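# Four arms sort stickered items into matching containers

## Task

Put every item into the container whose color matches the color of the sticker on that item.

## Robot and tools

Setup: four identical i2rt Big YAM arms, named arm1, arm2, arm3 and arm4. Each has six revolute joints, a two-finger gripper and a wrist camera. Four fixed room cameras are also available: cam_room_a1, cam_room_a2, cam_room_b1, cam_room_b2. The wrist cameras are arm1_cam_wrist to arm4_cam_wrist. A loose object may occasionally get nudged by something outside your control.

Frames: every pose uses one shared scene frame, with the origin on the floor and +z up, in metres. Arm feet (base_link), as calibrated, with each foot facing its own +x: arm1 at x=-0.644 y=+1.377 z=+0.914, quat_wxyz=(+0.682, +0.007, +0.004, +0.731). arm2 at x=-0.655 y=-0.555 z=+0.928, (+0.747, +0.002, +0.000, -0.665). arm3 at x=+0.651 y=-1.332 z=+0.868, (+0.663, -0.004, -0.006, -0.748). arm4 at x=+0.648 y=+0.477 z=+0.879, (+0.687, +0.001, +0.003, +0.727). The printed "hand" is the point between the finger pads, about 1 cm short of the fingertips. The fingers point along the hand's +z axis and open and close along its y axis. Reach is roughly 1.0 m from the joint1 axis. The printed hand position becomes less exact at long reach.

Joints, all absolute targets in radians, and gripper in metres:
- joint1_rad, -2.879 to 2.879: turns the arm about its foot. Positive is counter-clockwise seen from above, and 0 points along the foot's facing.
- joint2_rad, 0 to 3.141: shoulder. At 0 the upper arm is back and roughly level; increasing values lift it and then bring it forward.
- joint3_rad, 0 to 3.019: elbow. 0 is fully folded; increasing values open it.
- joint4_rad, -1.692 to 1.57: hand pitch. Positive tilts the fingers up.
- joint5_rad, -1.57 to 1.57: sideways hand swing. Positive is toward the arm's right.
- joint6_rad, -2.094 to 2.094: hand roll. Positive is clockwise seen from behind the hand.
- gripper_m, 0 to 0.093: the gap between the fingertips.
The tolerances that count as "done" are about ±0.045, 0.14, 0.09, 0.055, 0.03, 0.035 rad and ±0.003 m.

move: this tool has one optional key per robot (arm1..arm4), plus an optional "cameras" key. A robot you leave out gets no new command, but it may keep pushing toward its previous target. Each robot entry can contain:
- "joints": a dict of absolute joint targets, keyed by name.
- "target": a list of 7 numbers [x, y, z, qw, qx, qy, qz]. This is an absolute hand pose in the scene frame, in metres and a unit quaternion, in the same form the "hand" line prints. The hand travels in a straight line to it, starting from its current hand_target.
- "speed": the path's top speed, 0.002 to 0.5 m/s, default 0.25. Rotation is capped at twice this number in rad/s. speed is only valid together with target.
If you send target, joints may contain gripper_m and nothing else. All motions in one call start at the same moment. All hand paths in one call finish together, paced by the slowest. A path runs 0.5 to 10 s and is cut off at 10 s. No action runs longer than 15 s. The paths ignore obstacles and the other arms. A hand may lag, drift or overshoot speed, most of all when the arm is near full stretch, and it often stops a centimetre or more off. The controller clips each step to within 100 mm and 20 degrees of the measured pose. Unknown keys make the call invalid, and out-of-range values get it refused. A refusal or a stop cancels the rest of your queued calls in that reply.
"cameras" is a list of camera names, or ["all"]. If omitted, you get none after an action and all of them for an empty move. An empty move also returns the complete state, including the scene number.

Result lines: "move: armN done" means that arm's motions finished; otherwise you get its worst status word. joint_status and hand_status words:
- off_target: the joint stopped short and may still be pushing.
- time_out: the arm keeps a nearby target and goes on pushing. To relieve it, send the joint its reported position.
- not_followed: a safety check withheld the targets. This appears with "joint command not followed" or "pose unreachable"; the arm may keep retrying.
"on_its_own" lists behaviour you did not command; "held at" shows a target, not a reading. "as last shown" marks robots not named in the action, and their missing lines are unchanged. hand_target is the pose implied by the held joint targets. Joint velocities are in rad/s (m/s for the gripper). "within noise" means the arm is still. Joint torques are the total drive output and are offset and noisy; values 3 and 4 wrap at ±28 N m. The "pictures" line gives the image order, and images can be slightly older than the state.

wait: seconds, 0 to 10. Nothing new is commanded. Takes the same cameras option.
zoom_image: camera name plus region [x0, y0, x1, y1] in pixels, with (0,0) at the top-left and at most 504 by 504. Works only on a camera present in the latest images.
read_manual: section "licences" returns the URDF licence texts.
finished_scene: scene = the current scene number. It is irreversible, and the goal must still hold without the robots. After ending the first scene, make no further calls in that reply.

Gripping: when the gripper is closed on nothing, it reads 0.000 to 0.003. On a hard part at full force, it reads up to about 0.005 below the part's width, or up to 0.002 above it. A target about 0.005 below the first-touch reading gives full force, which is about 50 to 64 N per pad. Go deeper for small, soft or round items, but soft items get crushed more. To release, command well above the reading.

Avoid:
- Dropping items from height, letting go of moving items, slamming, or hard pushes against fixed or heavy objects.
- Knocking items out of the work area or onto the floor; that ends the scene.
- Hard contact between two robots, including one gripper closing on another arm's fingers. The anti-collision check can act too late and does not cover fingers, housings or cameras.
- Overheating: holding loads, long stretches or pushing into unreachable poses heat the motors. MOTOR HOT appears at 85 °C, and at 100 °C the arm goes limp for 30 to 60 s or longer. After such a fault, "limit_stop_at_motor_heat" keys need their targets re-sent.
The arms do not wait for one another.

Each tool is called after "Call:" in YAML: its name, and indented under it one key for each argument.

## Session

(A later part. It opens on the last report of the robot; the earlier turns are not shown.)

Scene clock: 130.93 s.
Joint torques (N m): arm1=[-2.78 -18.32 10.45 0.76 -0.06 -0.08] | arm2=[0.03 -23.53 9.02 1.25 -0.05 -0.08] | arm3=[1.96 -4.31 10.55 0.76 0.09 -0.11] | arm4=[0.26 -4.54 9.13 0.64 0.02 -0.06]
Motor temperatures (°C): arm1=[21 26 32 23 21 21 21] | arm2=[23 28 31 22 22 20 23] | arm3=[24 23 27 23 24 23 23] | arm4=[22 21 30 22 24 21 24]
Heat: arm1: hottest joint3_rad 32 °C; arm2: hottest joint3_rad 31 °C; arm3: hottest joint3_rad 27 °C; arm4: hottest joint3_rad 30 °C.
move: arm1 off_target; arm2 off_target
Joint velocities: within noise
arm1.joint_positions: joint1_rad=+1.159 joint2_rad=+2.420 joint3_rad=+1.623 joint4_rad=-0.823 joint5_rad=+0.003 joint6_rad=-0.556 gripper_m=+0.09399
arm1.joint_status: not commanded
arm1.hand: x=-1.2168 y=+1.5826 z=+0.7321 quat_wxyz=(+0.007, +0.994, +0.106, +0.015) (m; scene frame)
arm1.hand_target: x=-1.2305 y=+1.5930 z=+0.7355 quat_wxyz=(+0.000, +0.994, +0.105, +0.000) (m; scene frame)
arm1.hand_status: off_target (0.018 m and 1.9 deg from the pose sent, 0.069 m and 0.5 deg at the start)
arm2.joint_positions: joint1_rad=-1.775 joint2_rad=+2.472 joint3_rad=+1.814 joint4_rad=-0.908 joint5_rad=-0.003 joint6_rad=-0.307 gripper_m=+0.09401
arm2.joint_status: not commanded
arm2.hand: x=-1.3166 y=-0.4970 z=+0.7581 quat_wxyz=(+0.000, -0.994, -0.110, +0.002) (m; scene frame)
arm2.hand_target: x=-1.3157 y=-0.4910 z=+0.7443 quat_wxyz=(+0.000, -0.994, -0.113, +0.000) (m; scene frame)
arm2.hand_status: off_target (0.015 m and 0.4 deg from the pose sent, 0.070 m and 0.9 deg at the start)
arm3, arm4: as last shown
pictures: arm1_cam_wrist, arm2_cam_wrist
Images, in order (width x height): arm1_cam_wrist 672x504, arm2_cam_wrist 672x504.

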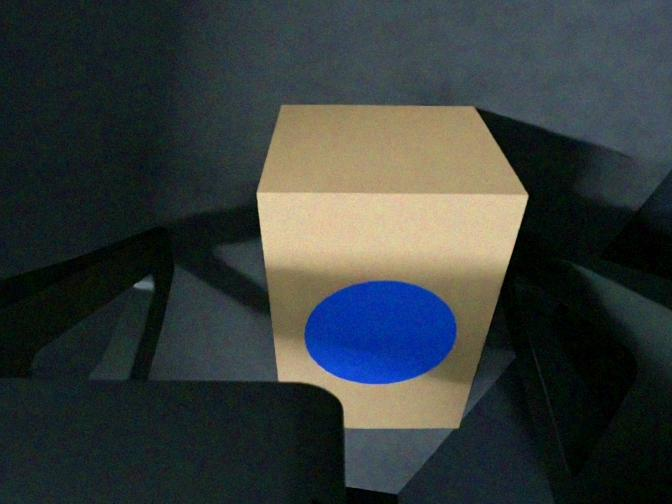

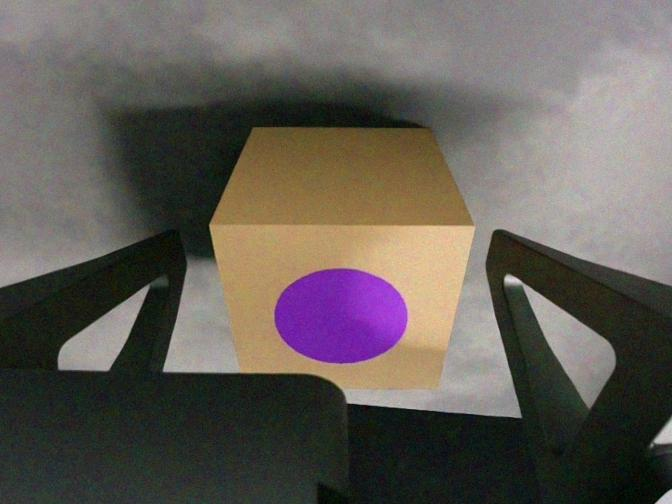

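Call:
move:
  arm1: {"target":[-1.235,1.602,0.737,0,0.9945,0.105,0],"speed":0.12}
  arm2: {"joints":{"gripper_m":0.04}}

Call:
move:
  arm1: {"joints":{"gripper_m":0.04}}
  cameras: ["arm1_cam_wrist","arm2_cam_wrist"]

Scene clock: 139.83 s.
Joint torques (N m): arm1=[-2.9 -17.79 11.89 0.29 0.01 -0.06] | arm2=[-0.03 -23.59 9.02 1.21 -0.09 -0.08] | arm3=[2.08 -4.19 10.56 0.75 0.09 -0.11] | arm4=[0.91 -4.6 9.28 0.55 0.02 -0.05]
Motor temperatures (°C): arm1=[21 26 32 23 21 21 21] | arm2=[23 28 30 22 22 20 23] | arm3=[24 23 27 23 24 23 23] | arm4=[22 21 30 22 24 21 24]
Heat: arm1: hottest joint3_rad 32 °C; arm2: hottest joint3_rad 30 °C; arm3: hottest joint3_rad 27 °C; arm4: hottest joint3_rad 30 °C.
move: arm1 off_target; arm2 off_target
Joint velocities: within noise
arm1.joint_positions: joint1_rad=+1.157 joint2_rad=+2.422 joint3_rad=+1.632 joint4_rad=-0.823 joint5_rad=+0.003 joint6_rad=-0.561 gripper_m=+0.09399
arm1.joint_status: not commanded
arm1.hand: x=-1.2201 y=+1.5849 z=+0.7335 quat_wxyz=(+0.006, +0.994, +0.108, +0.012) (m; scene frame)
arm1.hand_target: x=-1.2341 y=+1.6020 z=+0.7375 quat_wxyz=(+0.000, +0.994, +0.105, +0.000) (m; scene frame)
arm1.hand_status: off_target (0.023 m and 1.6 deg from the pose sent, 0.027 m and 1.9 deg at the start)
arm2.joint_positions: joint1_rad=-1.775 joint2_rad=+2.472 joint3_rad=+1.814 joint4_rad=-0.907 joint5_rad=-0.003 joint6_rad=-0.308 gripper_m=+0.05322
arm2.joint_status: gripper_m off_target (ended at +0.05325, target +0.04000)
arm2.hand: x=-1.3169 y=-0.4969 z=+0.7581 quat_wxyz=(+0.001, -0.994, -0.110, +0.002) (m; scene frame)
arm2.hand_target: x=-1.3157 y=-0.4910 z=+0.7443 quat_wxyz=(+0.000, -0.994, -0.113, +0.000) (m; scene frame)
arm2.hand_status: not commanded
arm3, arm4: as last shown
pictures: none

Scene clock: 140.47 s.
Joint torques (N m): arm1=[-2.43 -17.79 11.56 0.23 0.01 -0.04] | arm2=[-0.03 -23.53 8.98 1.22 -0.08 -0.07] | arm3=[1.9 -4.25 10.54 0.75 0.09 -0.11] | arm4=[0.32 -4.31 9.2 0.57 0.04 -0.06]
Motor temperatures (°C): arm1=[21 26 32 23 21 21 21] | arm2=[23 28 30 22 22 20 23] | arm3=[24 23 27 23 24 23 23] | arm4=[22 21 30 22 24 21 24]
Heat: arm1: hottest joint3_rad 32 °C; arm2: hottest joint3_rad 30 °C; arm3: hottest joint3_rad 27 °C; arm4: hottest joint3_rad 30 °C.
move: arm1 off_target
Joint velocities: within noise
arm1.joint_positions: joint1_rad=+1.148 joint2_rad=+2.422 joint3_rad=+1.637 joint4_rad=-0.823 joint5_rad=+0.003 joint6_rad=-0.564 gripper_m=+0.04390
arm1.joint_status: gripper_m off_target (ended at +0.04392, target +0.04000)
arm1.hand: x=-1.2208 y=+1.5910 z=+0.7349 quat_wxyz=(+0.005, +0.994, +0.105, +0.010) (m; scene frame)
arm1.hand_target: x=-1.2341 y=+1.6019 z=+0.7375 quat_wxyz=(+0.000, +0.994, +0.105, +0.000) (m; scene frame)
arm1.hand_status: not commanded
arm2, arm3, arm4: as last shown
pictures: arm1_cam_wrist, arm2_cam_wrist
Images, in order (width x height): arm1_cam_wrist 672x504, arm2_cam_wrist 672x504.

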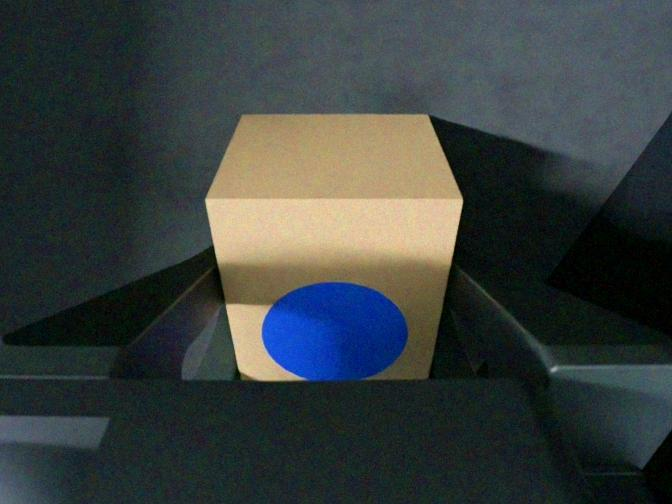

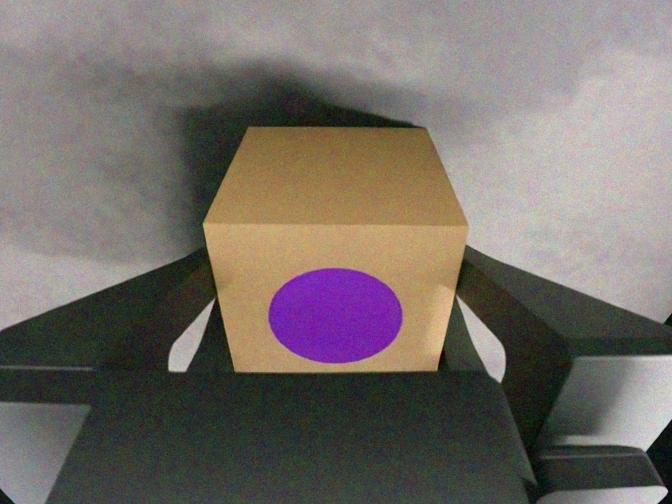

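Call:
move:
  arm1: {"target":[-1.21,1.59,1.05,0,0.9945,0.105,0],"speed":0.2}
  arm2: {"target":[-1.3,-0.49,1.05,0,0.9936,0.113,0],"speed":0.2}

Call:
move:
  arm1: {"joints":{"joint2_rad":0.6,"joint3_rad":1.3,"joint4_rad":-1.1,"joint6_rad":0}}
  arm2: {"joints":{"joint2_rad":0.6,"joint3_rad":1.3,"joint4_rad":-1.1,"joint6_rad":0}}
  cameras: ["arm1_cam_wrist","arm2_cam_wrist"]

Call:
move:
  arm1: {"joints":{"joint1_rad":-2.25}}
  arm2: {"joints":{"joint1_rad":0.925}}
  cameras: ["all"]

Scene clock: 147.20 s.
Joint torques (N m): arm1=[-2.08 -17.79 14.63 -0.03 0.02 0] | arm2=[-0.09 -23.71 14.31 0.08 -0.05 -0.09] | arm3=[1.9 -4.13 10.58 0.73 0.1 -0.11] | arm4=[0.5 -4.42 9.28 0.65 0.05 -0.08]
Motor temperatures (°C): arm1=[21 26 32 23 21 21 21] | arm2=[23 29 30 22 22 20 23] | arm3=[24 23 27 23 24 23 23] | arm4=[22 21 30 22 24 21 24]
Heat: arm1: hottest joint3_rad 32 °C; arm2: hottest joint3_rad 30 °C; arm3: hottest joint3_rad 27 °C; arm4: hottest joint3_rad 30 °C.
move: arm1 off_target; arm2 off_target
Joint velocities: within noise
arm1.joint_positions: joint1_rad=+1.148 joint2_rad=+1.990 joint3_rad=+1.731 joint4_rad=-1.374 joint5_rad=+0.003 joint6_rad=-0.564 gripper_m=+0.04390
arm1.joint_status: not commanded
arm1.hand: x=-1.1968 y=+1.5830 z=+1.0268 quat_wxyz=(+0.010, +0.994, +0.105, +0.021) (m; scene frame)
arm1.hand_target: x=-1.2090 y=+1.5897 z=+1.0503 quat_wxyz=(+0.000, +0.994, +0.105, +0.000) (m; scene frame)
arm1.hand_status: off_target (0.028 m and 2.7 deg from the pose sent, 0.315 m and 1.2 deg at the start)
arm2.joint_positions: joint1_rad=-1.779 joint2_rad=+2.089 joint3_rad=+1.897 joint4_rad=-1.412 joint5_rad=-0.003 joint6_rad=-0.313 gripper_m=+0.05322
arm2.joint_status: not commanded
arm2.hand: x=-1.2877 y=-0.4977 z=+1.0321 quat_wxyz=(-0.003, -0.994, -0.110, -0.017) (m; scene frame)
arm2.hand_target: x=-1.2991 y=-0.4902 z=+1.0501 quat_wxyz=(+0.000, -0.994, -0.113, +0.000) (m; scene frame)
arm2.hand_status: off_target (0.023 m and 2.0 deg from the pose sent, 0.293 m and 0.4 deg at the start)
arm3.joint_positions: joint1_rad=+1.589 joint2_rad=+0.909 joint3_rad=+1.473 joint4_rad=-1.593 joint5_rad=-0.001 joint6_rad=+0.006 gripper_m=+0.09403
arm3.joint_status: not commanded
arm3.hand: x=+0.9423 y=-1.3554 z=+1.3309 quat_wxyz=(-0.268, -0.050, -0.962, +0.019) (m; scene frame)
arm3.hand_target: x=+0.9381 y=-1.3520 z=+1.3445 quat_wxyz=(-0.282, -0.042, -0.958, +0.019) (m; scene frame)
arm3.hand_status: not commanded
arm4.joint_positions: joint1_rad=-1.718 joint2_rad=+0.912 joint3_rad=+1.480 joint4_rad=-1.589 joint5_rad=+0.001 joint6_rad=+0.011 gripper_m=+0.09402
arm4.joint_status: not commanded
arm4.hand: x=+0.9439 y=+0.4516 z=+1.3436 quat_wxyz=(-0.269, -0.048, -0.962, +0.013) (m; scene frame)
arm4.hand_target: x=+0.9377 y=+0.4518 z=+1.3541 quat_wxyz=(-0.279, -0.044, -0.959, +0.015) (m; scene frame)
arm4.hand_status: not commanded
pictures: none

Scene clock: 149.10 s.
Joint torques (N m): arm1=[-1.79 3.78 9.63 2.13 -0.03 0.11] | arm2=[-0.09 0.5 9.1 3.12 -0.01 0.22] | arm3=[2.02 -4.31 10.56 0.77 0.08 -0.11] | arm4=[0.79 -4.25 9.17 0.44 0.04 -0.06]
Motor temperatures (°C): arm1=[21 26 32 23 21 21 21] | arm2=[23 29 30 22 22 20 23] | arm3=[24 23 28 23 24 23 23] | arm4=[22 21 30 22 24 21 24]
Heat: arm1: hottest joint3_rad 32 °C; arm2: hottest joint3_rad 30 °C; arm3: hottest joint3_rad 28 °C; arm4: hottest joint3_rad 30 °C.
move: arm1 done; arm2 done
Joint velocities: within noise
arm1.joint_positions: joint1_rad=+1.148 joint2_rad=+0.595 joint3_rad=+1.298 joint4_rad=-1.112 joint5_rad=+0.003 joint6_rad=-0.009 gripper_m=+0.04390
arm1.joint_status: all done
arm1.hand: x=-0.8839 y=+1.4688 z=+1.4652 quat_wxyz=(-0.100, +0.819, -0.145, -0.546) (m; scene frame)
arm1.hand_target: x=-0.8861 y=+1.4706 z=+1.4679 quat_wxyz=(-0.099, +0.816, -0.149, -0.550) (m; scene frame)
arm1.hand_status: not commanded
arm2.joint_positions: joint1_rad=-1.780 joint2_rad=+0.596 joint3_rad=+1.308 joint4_rad=-1.114 joint5_rad=-0.003 joint6_rad=-0.015 gripper_m=+0.05321
arm2.joint_status: all done
arm2.hand: x=-0.9190 y=-0.5329 z=+1.4796 quat_wxyz=(+0.030, -0.834, +0.030, +0.550) (m; scene frame)
arm2.hand_target: x=-0.9230 y=-0.5299 z=+1.4777 quat_wxyz=(+0.028, -0.833, +0.041, +0.551) (m; scene frame)
arm2.hand_status: not commanded
arm3, arm4: as last shown
pictures: arm1_cam_wrist, arm2_cam_wrist
Images, in order (width x height): arm1_cam_wrist 672x504, arm2_cam_wrist 672x504.

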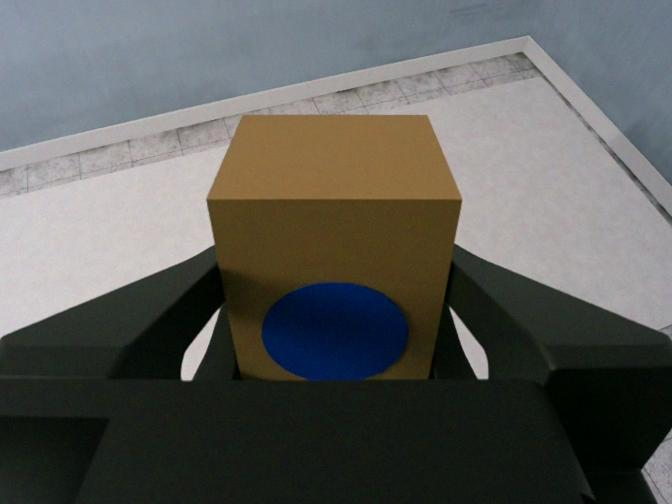

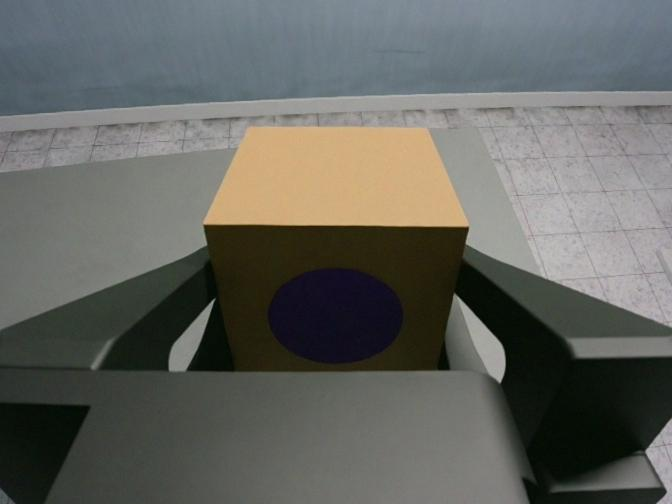

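Scene clock: 151.57 s.
Joint torques (N m): arm1=[-2.02 3.49 10.14 2.21 -0.05 0.14] | arm2=[1.03 0.73 9.05 3.11 0.07 0.21] | arm3=[2.02 -4.19 10.5 0.79 0.1 -0.11] | arm4=[0.62 -4.19 9.32 0.44 0.05 -0.07]
Motor temperatures (°C): arm1=[21 26 32 23 21 21 22] | arm2=[23 28 30 22 22 20 23] | arm3=[24 23 28 23 24 23 23] | arm4=[22 21 30 22 24 21 24]
Heat: arm1: hottest joint3_rad 32 °C; arm2: hottest joint3_rad 30 °C; arm3: hottest joint3_rad 28 °C; arm4: hottest joint3_rad 30 °C.
move: arm1 done; arm2 done
Joint velocities: within noise
arm1.joint_positions: joint1_rad=-2.243 joint2_rad=+0.597 joint3_rad=+1.298 joint4_rad=-1.112 joint5_rad=+0.005 joint6_rad=-0.007 gripper_m=+0.04392
arm1.joint_status: all done
arm1.hand: x=-0.4169 y=+1.2238 z=+1.4570 quat_wxyz=(-0.516, -0.246, -0.803, +0.168) (m; scene frame)
arm1.hand_target: x=-0.4159 y=+1.2212 z=+1.4599 quat_wxyz=(-0.520, -0.251, -0.799, +0.168) (m; scene frame)
arm1.hand_status: not commanded
arm2.joint_positions: joint1_rad=+0.920 joint2_rad=+0.596 joint3_rad=+1.308 joint4_rad=-1.114 joint5_rad=-0.005 joint6_rad=-0.014 gripper_m=+0.05321
arm2.joint_status: all done
arm2.hand: x=-0.4285 y=-0.6911 z=+1.4799 quat_wxyz=(-0.532, -0.214, -0.806, +0.146) (m; scene frame)
arm2.hand_target: x=-0.4244 y=-0.6923 z=+1.4781 quat_wxyz=(-0.534, -0.218, -0.804, +0.142) (m; scene frame)
arm2.hand_status: not commanded
arm3, arm4: as last shown
pictures: arm1_cam_wrist, arm2_cam_wrist, arm3_cam_wrist, arm4_cam_wrist, cam_room_a1, cam_room_a2, cam_room_b1, cam_room_b2
Images, in order (width x height): arm1_cam_wrist 672x504, arm2_cam_wrist 672x504, arm3_cam_wrist 672x504, arm4_cam_wrist 672x504, cam_room_a1 672x504, cam_room_a2 672x504, cam_room_b1 672x504, cam_room_b2 672x504.

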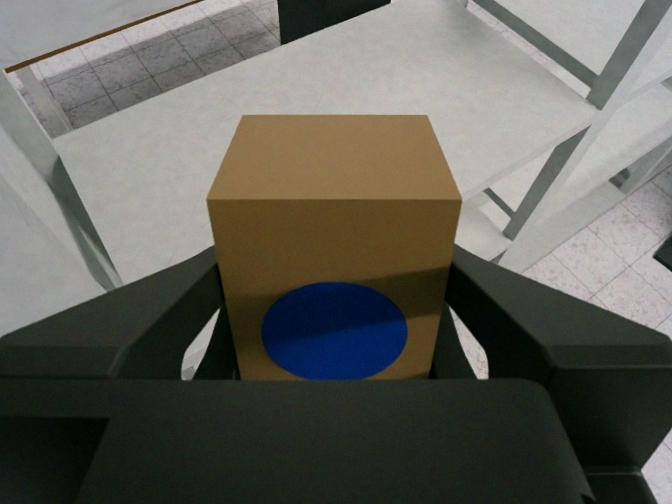

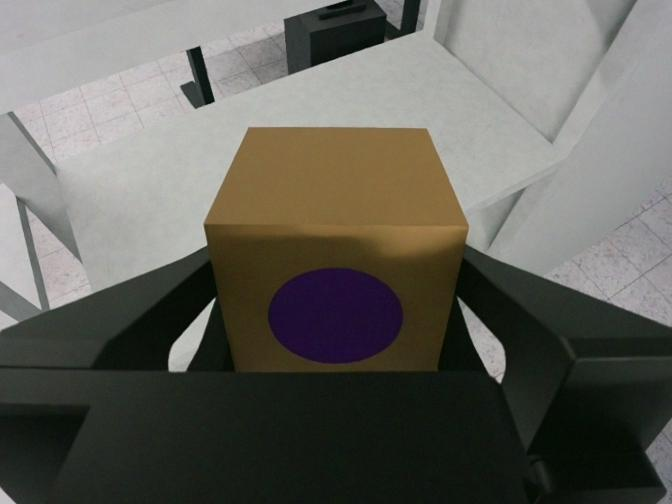

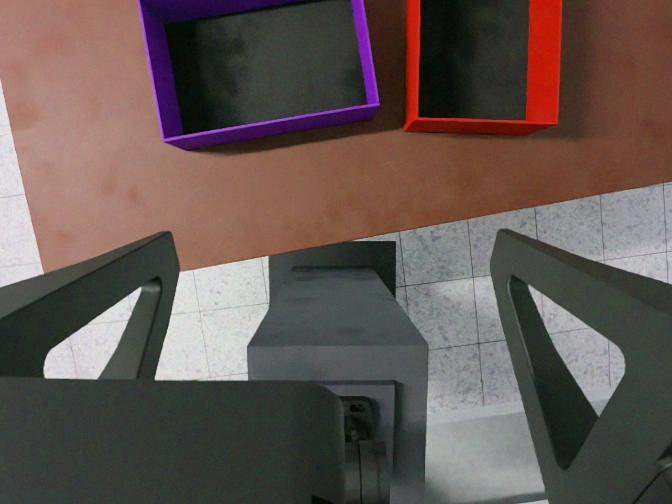

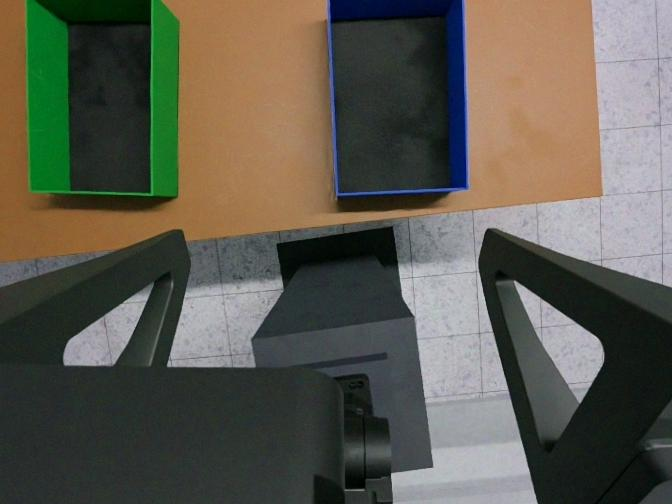

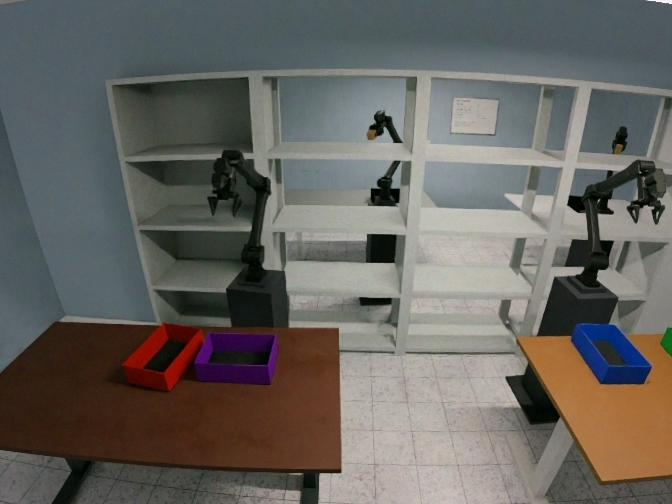

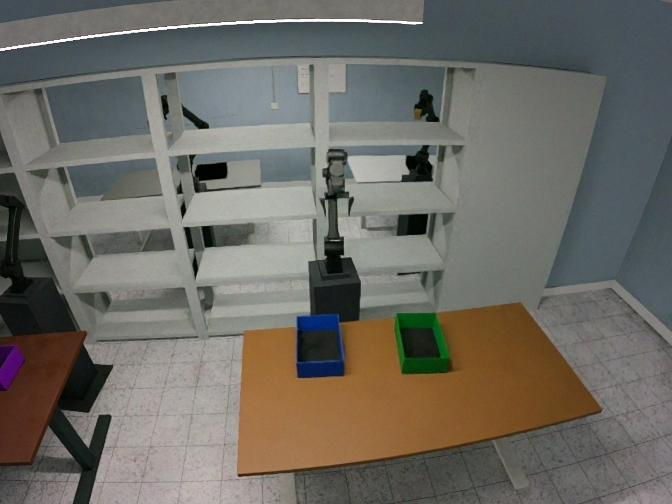

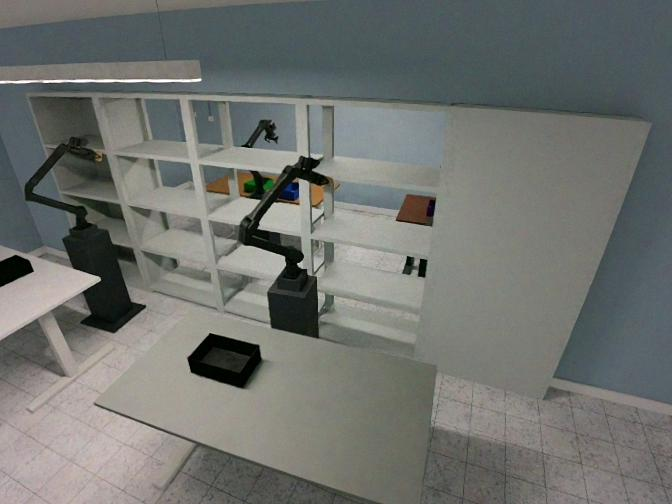

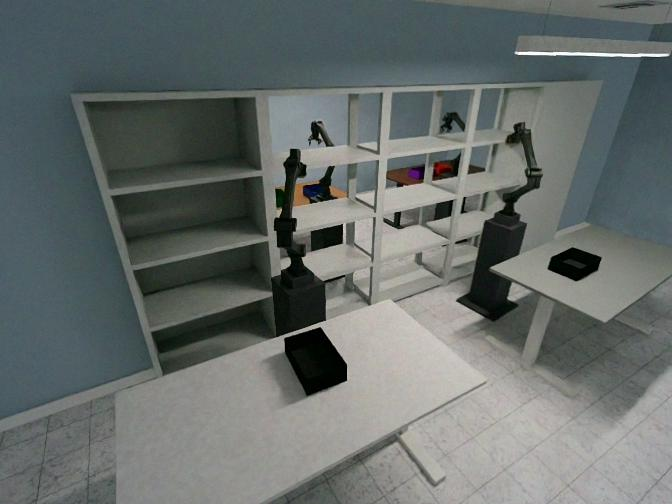

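Call:
move:
  arm1: {"target":[-0.30,1.137,1.27,0.581,0.238,0.757,-0.1826]}
  arm2: {"target":[-0.305,-0.763,1.27,0.587,0.210,0.765,-0.161]}

Call:
move:
  arm1: {"target":[0.01,0.922,1.26,0.581,0.238,0.757,-0.1826],"speed":0.15}
  arm2: {"target":[0.01,-0.95,1.26,0.587,0.210,0.765,-0.161],"speed":0.15}
  cameras: ["arm1_cam_wrist","arm2_cam_wrist","cam_room_a1","cam_room_a2","cam_room_b1","cam_room_b2"]

Call:
zoom_image:
  camera: "cam_room_a2"
  region: [300, 100, 468, 226]

Call:
zoom_image:
  camera: "cam_room_a1"
  region: [260, 120, 428, 246]

Scene clock: 177.57 s.
Joint torques (N m): arm1=[-2.08 -1.73 13.48 2.85 0 0.12] | arm2=[1.14 -4.78 12.07 3.7 0.16 0.19] | arm3=[2.02 -4.19 10.56 0.73 0.08 -0.11] | arm4=[0.56 -4.6 9.17 0.5 0.04 -0.06]
Motor temperatures (°C): arm1=[21 25 31 23 21 21 22] | arm2=[23 27 30 22 22 20 24] | arm3=[24 23 28 23 24 23 23] | arm4=[22 21 31 22 24 21 24]
Heat: arm1: hottest joint3_rad 31 °C; arm2: hottest joint3_rad 30 °C; arm3: hottest joint3_rad 28 °C; arm4: hottest joint3_rad 31 °C.
move: arm1 off_target; arm2 done
Joint velocities: within noise
arm1.joint_positions: joint1_rad=-2.248 joint2_rad=+0.761 joint3_rad=+0.696 joint4_rad=-0.231 joint5_rad=-0.010 joint6_rad=-0.005 gripper_m=+0.04392
arm1.joint_status: not commanded
arm1.hand: x=-0.2989 y=+1.1413 z=+1.2518 quat_wxyz=(-0.562, -0.236, -0.773, +0.177) (m; scene frame)
arm1.hand_target: x=-0.3004 y=+1.1373 z=+1.2699 quat_wxyz=(-0.581, -0.238, -0.757, +0.183) (m; scene frame)
arm1.hand_status: off_target (0.019 m and 2.9 deg from the pose sent, 0.237 m and 9.4 deg at the start)
arm2.joint_positions: joint1_rad=+0.920 joint2_rad=+0.740 joint3_rad=+0.661 joint4_rad=-0.215 joint5_rad=+0.004 joint6_rad=-0.014 gripper_m=+0.05321
arm2.joint_status: not commanded
arm2.hand: x=-0.3065 y=-0.7641 z=+1.2618 quat_wxyz=(-0.573, -0.209, -0.776, +0.161) (m; scene frame)
arm2.hand_target: x=-0.3051 y=-0.7629 z=+1.2701 quat_wxyz=(-0.587, -0.210, -0.765, +0.161) (m; scene frame)
arm2.hand_status: done (0.008 m and 2.0 deg from the pose sent, 0.254 m and 8.1 deg at the start)
arm3, arm4: as last shown
pictures: none

Scene clock: 180.70 s.
Joint torques (N m): arm1=[-2.26 -16.03 18.32 1.62 0.15 0.13] | arm2=[0.85 -18.49 17.54 2.11 -0.05 0.18] | arm3=[1.9 -4.31 10.54 0.75 0.09 -0.11] | arm4=[0.56 -4.37 9.21 0.54 0.06 -0.07]
Motor temperatures (°C): arm1=[21 25 31 23 21 21 22] | arm2=[23 26 30 22 22 20 24] | arm3=[24 23 28 23 24 23 23] | arm4=[22 21 31 22 24 21 24]
Heat: arm1: hottest joint3_rad 31 °C; arm2: hottest joint3_rad 30 °C; arm3: hottest joint3_rad 28 °C; arm4: hottest joint3_rad 31 °C.
move: arm1 off_target; arm2 off_target
Joint velocities: within noise
arm1.joint_positions: joint1_rad=-2.248 joint2_rad=+1.789 joint3_rad=+1.544 joint4_rad=-0.062 joint5_rad=-0.006 joint6_rad=-0.002 gripper_m=+0.04392
arm1.joint_status: not commanded
arm1.hand: x=-0.0009 y=+0.9324 z=+1.2204 quat_wxyz=(-0.558, -0.239, -0.775, +0.176) (m; scene frame)
arm1.hand_target: x=+0.0071 y=+0.9240 z=+1.2599 quat_wxyz=(-0.581, -0.238, -0.757, +0.183) (m; scene frame)
arm1.hand_status: off_target (0.042 m and 3.5 deg from the pose sent, 0.379 m and 2.9 deg at the start)
arm2.joint_positions: joint1_rad=+0.920 joint2_rad=+1.744 joint3_rad=+1.446 joint4_rad=-0.003 joint5_rad=+0.004 joint6_rad=-0.014 gripper_m=+0.05321
arm2.joint_status: not commanded
arm2.hand: x=-0.0052 y=-0.9419 z=+1.2341 quat_wxyz=(-0.571, -0.209, -0.777, +0.161) (m; scene frame)
arm2.hand_target: x=+0.0079 y=-0.9487 z=+1.2599 quat_wxyz=(-0.587, -0.210, -0.765, +0.161) (m; scene frame)
arm2.hand_status: off_target (0.031 m and 2.3 deg from the pose sent, 0.367 m and 2.0 deg at the start)
arm3, arm4: as last shown
pictures: arm1_cam_wrist, arm2_cam_wrist, cam_room_a1, cam_room_a2, cam_room_b1, cam_room_b2
Images, in order (width x height): arm1_cam_wrist 672x504, arm2_cam_wrist 672x504, cam_room_a1 672x504, cam_room_a2 672x504, cam_room_b1 672x504, cam_room_b2 672x504.

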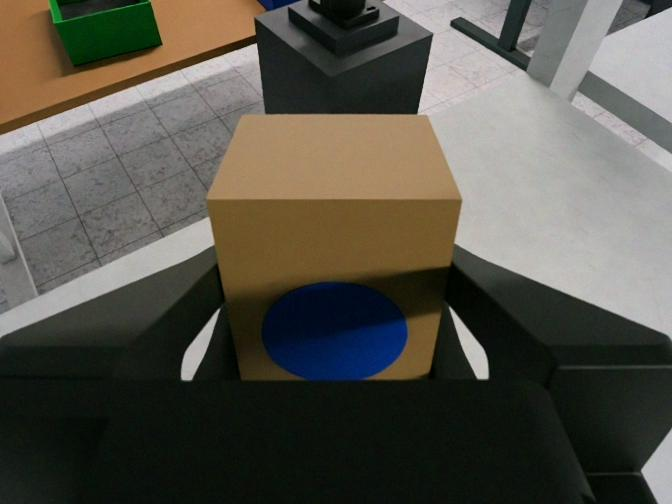

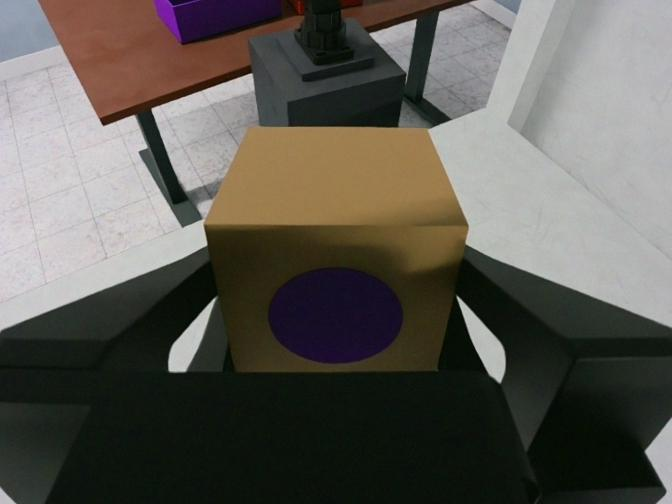

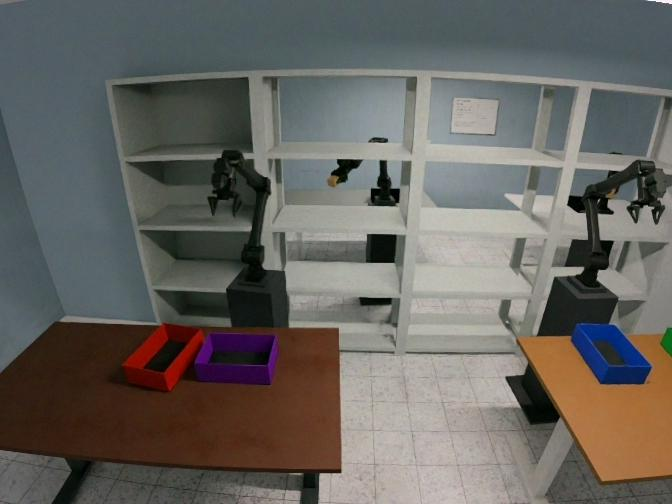

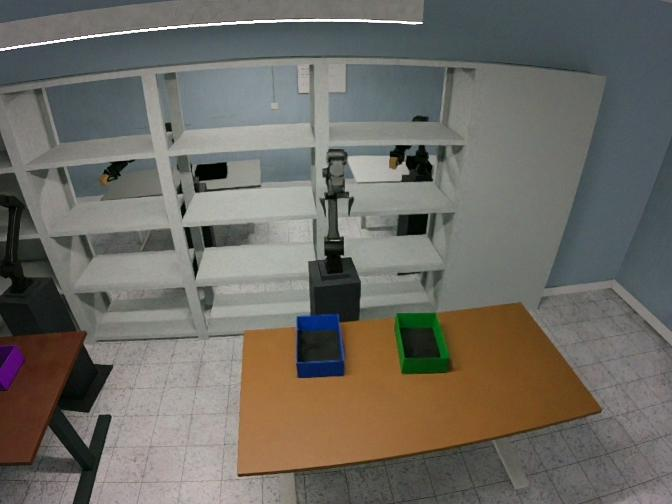

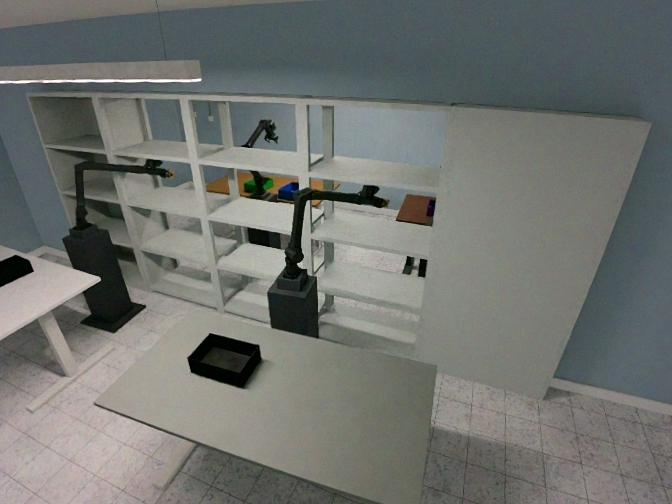

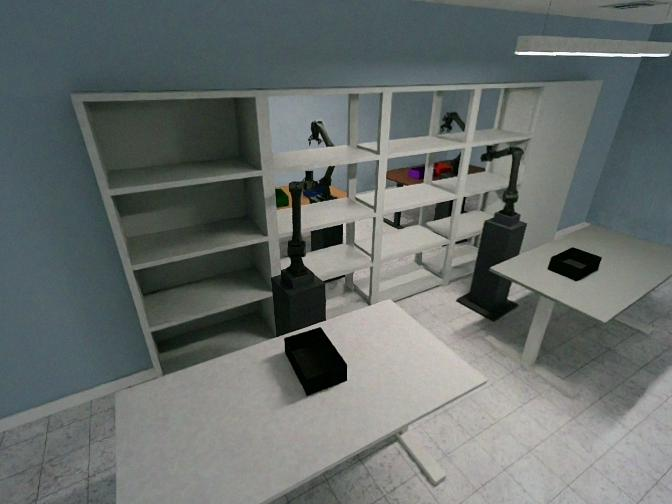

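Scaled by 3.000.

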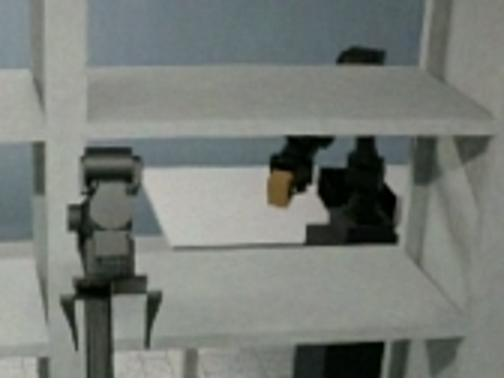

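Scaled by 3.000.

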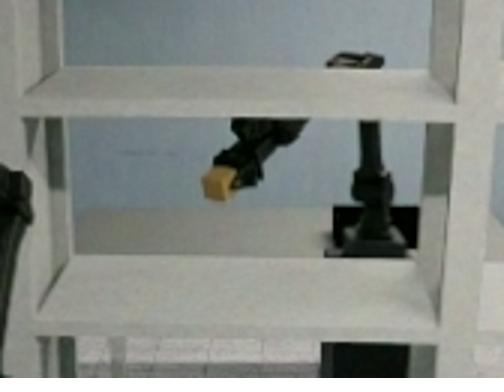

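Call:
move:
  arm1: {"target":[0.01,0.922,1.175,0.581,0.238,0.757,-0.1826],"speed":0.15}
  arm2: {"target":[0.01,-0.95,1.165,0.587,0.210,0.765,-0.161],"speed":0.15}
  cameras: ["arm1_cam_wrist","arm2_cam_wrist","cam_room_a1","cam_room_a2"]

Call:
zoom_image:
  camera: "cam_room_a2"
  region: [300, 100, 468, 226]

Call:
zoom_image:
  camera: "cam_room_a1"
  region: [260, 120, 428, 246]

Scene clock: 188.13 s.
Joint torques (N m): arm1=[-2.43 -16.91 12.11 2.88 0.08 0.14] | arm2=[0.91 -20.07 10.91 3.71 -0.06 0.18] | arm3=[1.96 -4.25 10.55 0.75 0.09 -0.11] | arm4=[0.62 -4.42 9.21 0.51 0.04 -0.09]
Motor temperatures (°C): arm1=[21 26 32 23 21 21 22] | arm2=[23 26 31 22 22 20 24] | arm3=[24 23 28 23 24 23 23] | arm4=[22 21 31 22 24 21 24]
Heat: arm1: hottest joint3_rad 32 °C; arm2: hottest joint3_rad 31 °C; arm3: hottest joint3_rad 28 °C; arm4: hottest joint3_rad 31 °C.
move: arm1 off_target; arm2 done
Joint velocities: within noise
arm1.joint_positions: joint1_rad=-2.248 joint2_rad=+1.869 joint3_rad=+1.479 joint4_rad=+0.103 joint5_rad=-0.005 joint6_rad=-0.002 gripper_m=+0.04392
arm1.joint_status: not commanded
arm1.hand: x=+0.0078 y=+0.9256 z=+1.1597 quat_wxyz=(-0.565, -0.237, -0.770, +0.179) (m; scene frame)
arm1.hand_target: x=+0.0096 y=+0.9222 z=+1.1752 quat_wxyz=(-0.581, -0.238, -0.757, +0.183) (m; scene frame)
arm1.hand_status: off_target (0.016 m and 2.3 deg from the pose sent, 0.048 m and 3.5 deg at the start)
arm2.joint_positions: joint1_rad=+0.920 joint2_rad=+1.844 joint3_rad=+1.387 joint4_rad=+0.182 joint5_rad=+0.004 joint6_rad=-0.014 gripper_m=+0.05321
arm2.joint_status: not commanded
arm2.hand: x=+0.0076 y=-0.9492 z=+1.1685 quat_wxyz=(-0.581, -0.207, -0.770, +0.163) (m; scene frame)
arm2.hand_target: x=+0.0100 y=-0.9499 z=+1.1650 quat_wxyz=(-0.587, -0.210, -0.765, +0.161) (m; scene frame)
arm2.hand_status: done (0.004 m and 1.0 deg from the pose sent, 0.071 m and 2.3 deg at the start)
arm3, arm4: as last shown
pictures: arm1_cam_wrist, arm2_cam_wrist, cam_room_a1, cam_room_a2
Images, in order (width x height): arm1_cam_wrist 672x504, arm2_cam_wrist 672x504, cam_room_a1 672x504, cam_room_a2 672x504.

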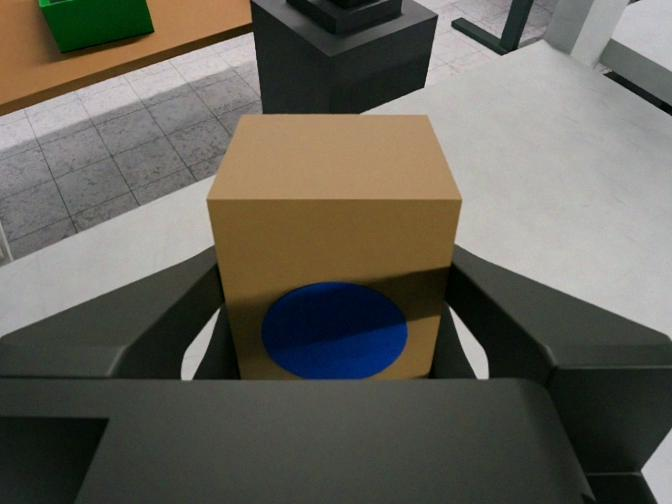

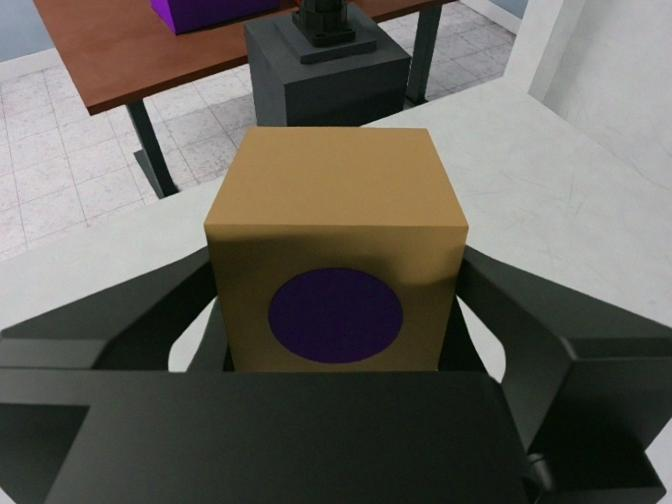

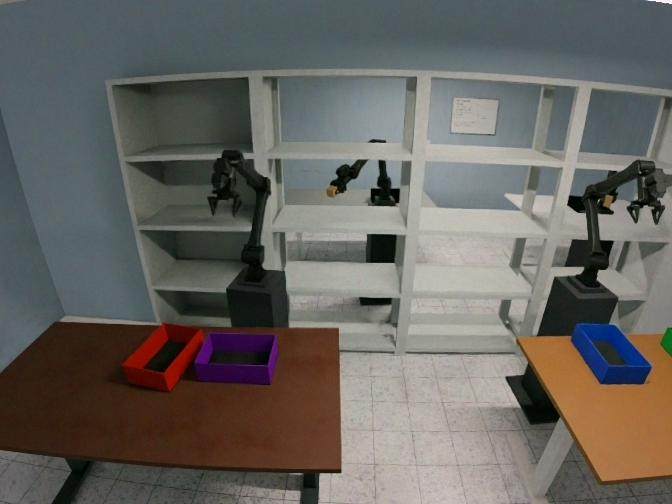

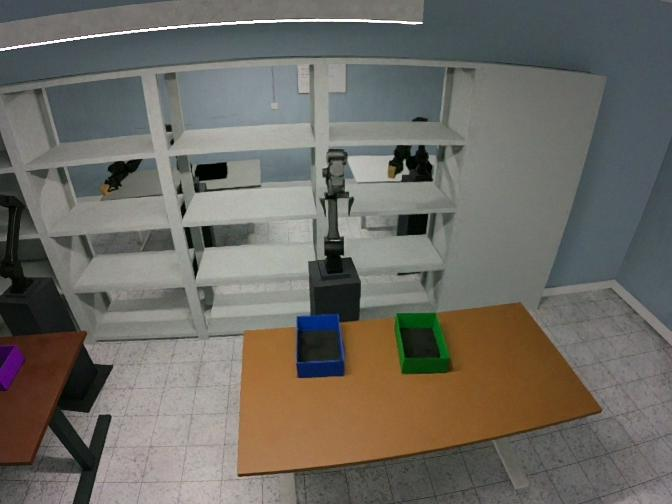

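Scaled by 3.000.

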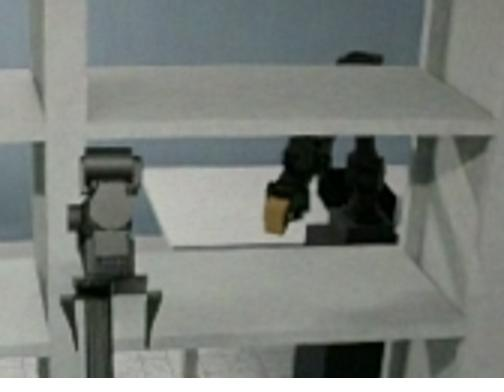

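Scaled by 3.000.

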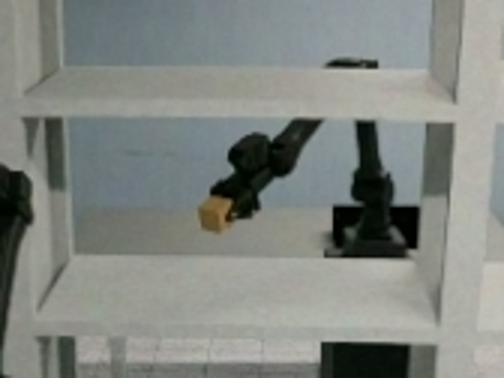

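Call:
move:
  arm1: {"target":[0.01,0.922,1.095,0.581,0.238,0.757,-0.1826],"speed":0.1}
  arm2: {"target":[0.01,-0.95,1.085,0.587,0.210,0.765,-0.161],"speed":0.1}
  cameras: ["cam_room_a1","cam_room_a2"]

Call:
zoom_image:
  camera: "cam_room_a2"
  region: [350, 130, 450, 205]

Call:
zoom_image:
  camera: "cam_room_a1"
  region: [290, 160, 390, 235]

Scene clock: 194.90 s.
Joint torques (N m): arm1=[-1.9 -16.91 11.08 2.56 0.07 0.11] | arm2=[0.79 -19.78 9.72 3.73 -0.08 0.18] | arm3=[1.9 -4.19 10.55 0.72 0.09 -0.11] | arm4=[0.5 -4.54 9.25 0.49 0.05 -0.07]
Motor temperatures (°C): arm1=[21 26 33 23 21 21 22] | arm2=[23 26 31 23 22 20 24] | arm3=[24 23 28 23 24 23 23] | arm4=[22 21 31 22 24 21 24]
Heat: arm1: hottest joint3_rad 33 °C; arm2: hottest joint3_rad 31 °C; arm3: hottest joint3_rad 28 °C; arm4: hottest joint3_rad 31 °C.
move: arm1 done; arm2 off_target
Joint velocities: within noise
arm1.joint_positions: joint1_rad=-2.248 joint2_rad=+1.958 joint3_rad=+1.399 joint4_rad=+0.283 joint5_rad=-0.005 joint6_rad=-0.002 gripper_m=+0.04392
arm1.joint_status: not commanded
arm1.hand: x=+0.0074 y=+0.9251 z=+1.0877 quat_wxyz=(-0.569, -0.236, -0.766, +0.181) (m; scene frame)
arm1.hand_target: x=+0.0098 y=+0.9221 z=+1.0951 quat_wxyz=(-0.581, -0.238, -0.757, +0.183) (m; scene frame)
arm1.hand_status: done (0.008 m and 1.7 deg from the pose sent, 0.065 m and 2.4 deg at the start)
arm2.joint_positions: joint1_rad=+0.920 joint2_rad=+1.947 joint3_rad=+1.318 joint4_rad=+0.364 joint5_rad=+0.004 joint6_rad=-0.014 gripper_m=+0.05321
arm2.joint_status: not commanded
arm2.hand: x=+0.0091 y=-0.9498 z=+1.0964 quat_wxyz=(-0.585, -0.206, -0.767, +0.165) (m; scene frame)
arm2.hand_target: x=+0.0098 y=-0.9498 z=+1.0850 quat_wxyz=(-0.587, -0.210, -0.765, +0.161) (m; scene frame)
arm2.hand_status: off_target (0.011 m and 0.7 deg from the pose sent, 0.084 m and 1.0 deg at the start)
arm3, arm4: as last shown
pictures: cam_room_a1, cam_room_a2
Images, in order (width x height): cam_room_a1 672x504, cam_room_a2 672x504.

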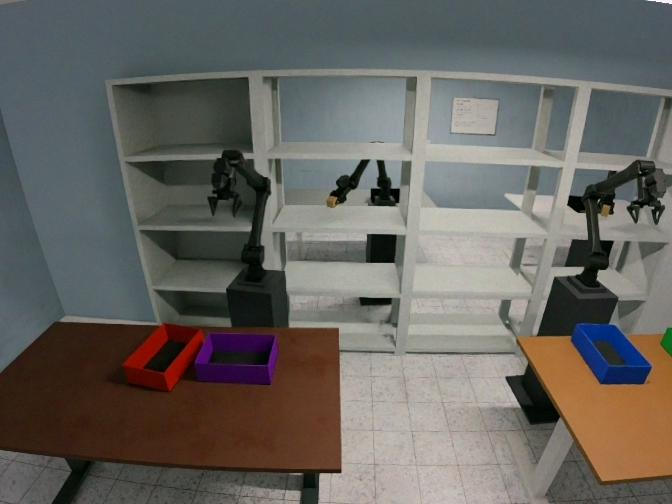

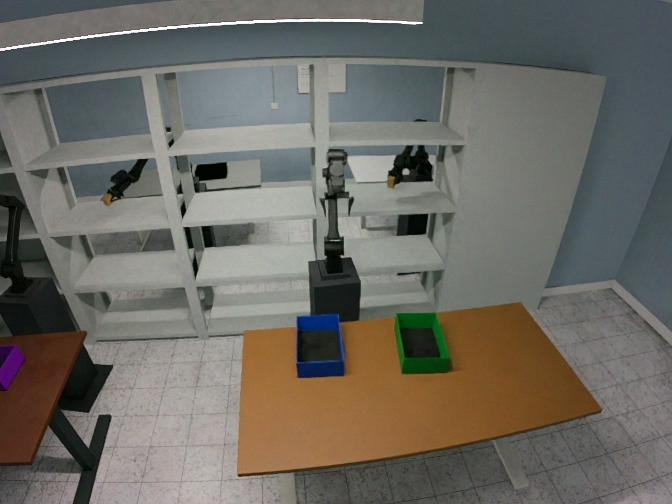

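Scaled by 5.040.

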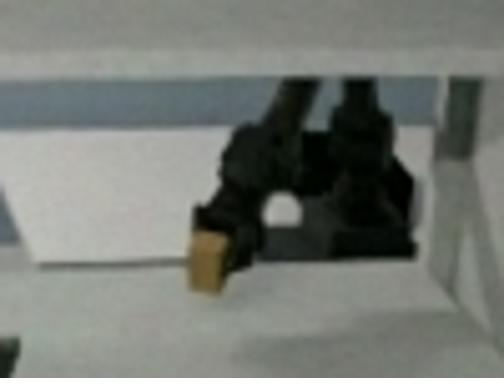

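Scaled by 5.040.

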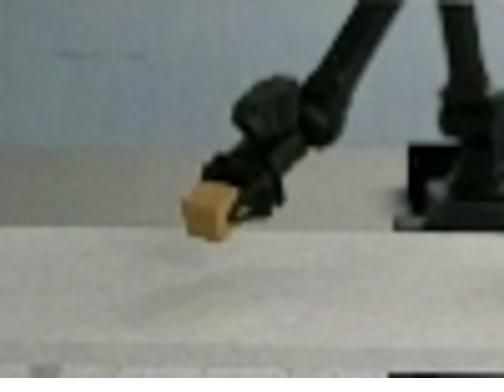

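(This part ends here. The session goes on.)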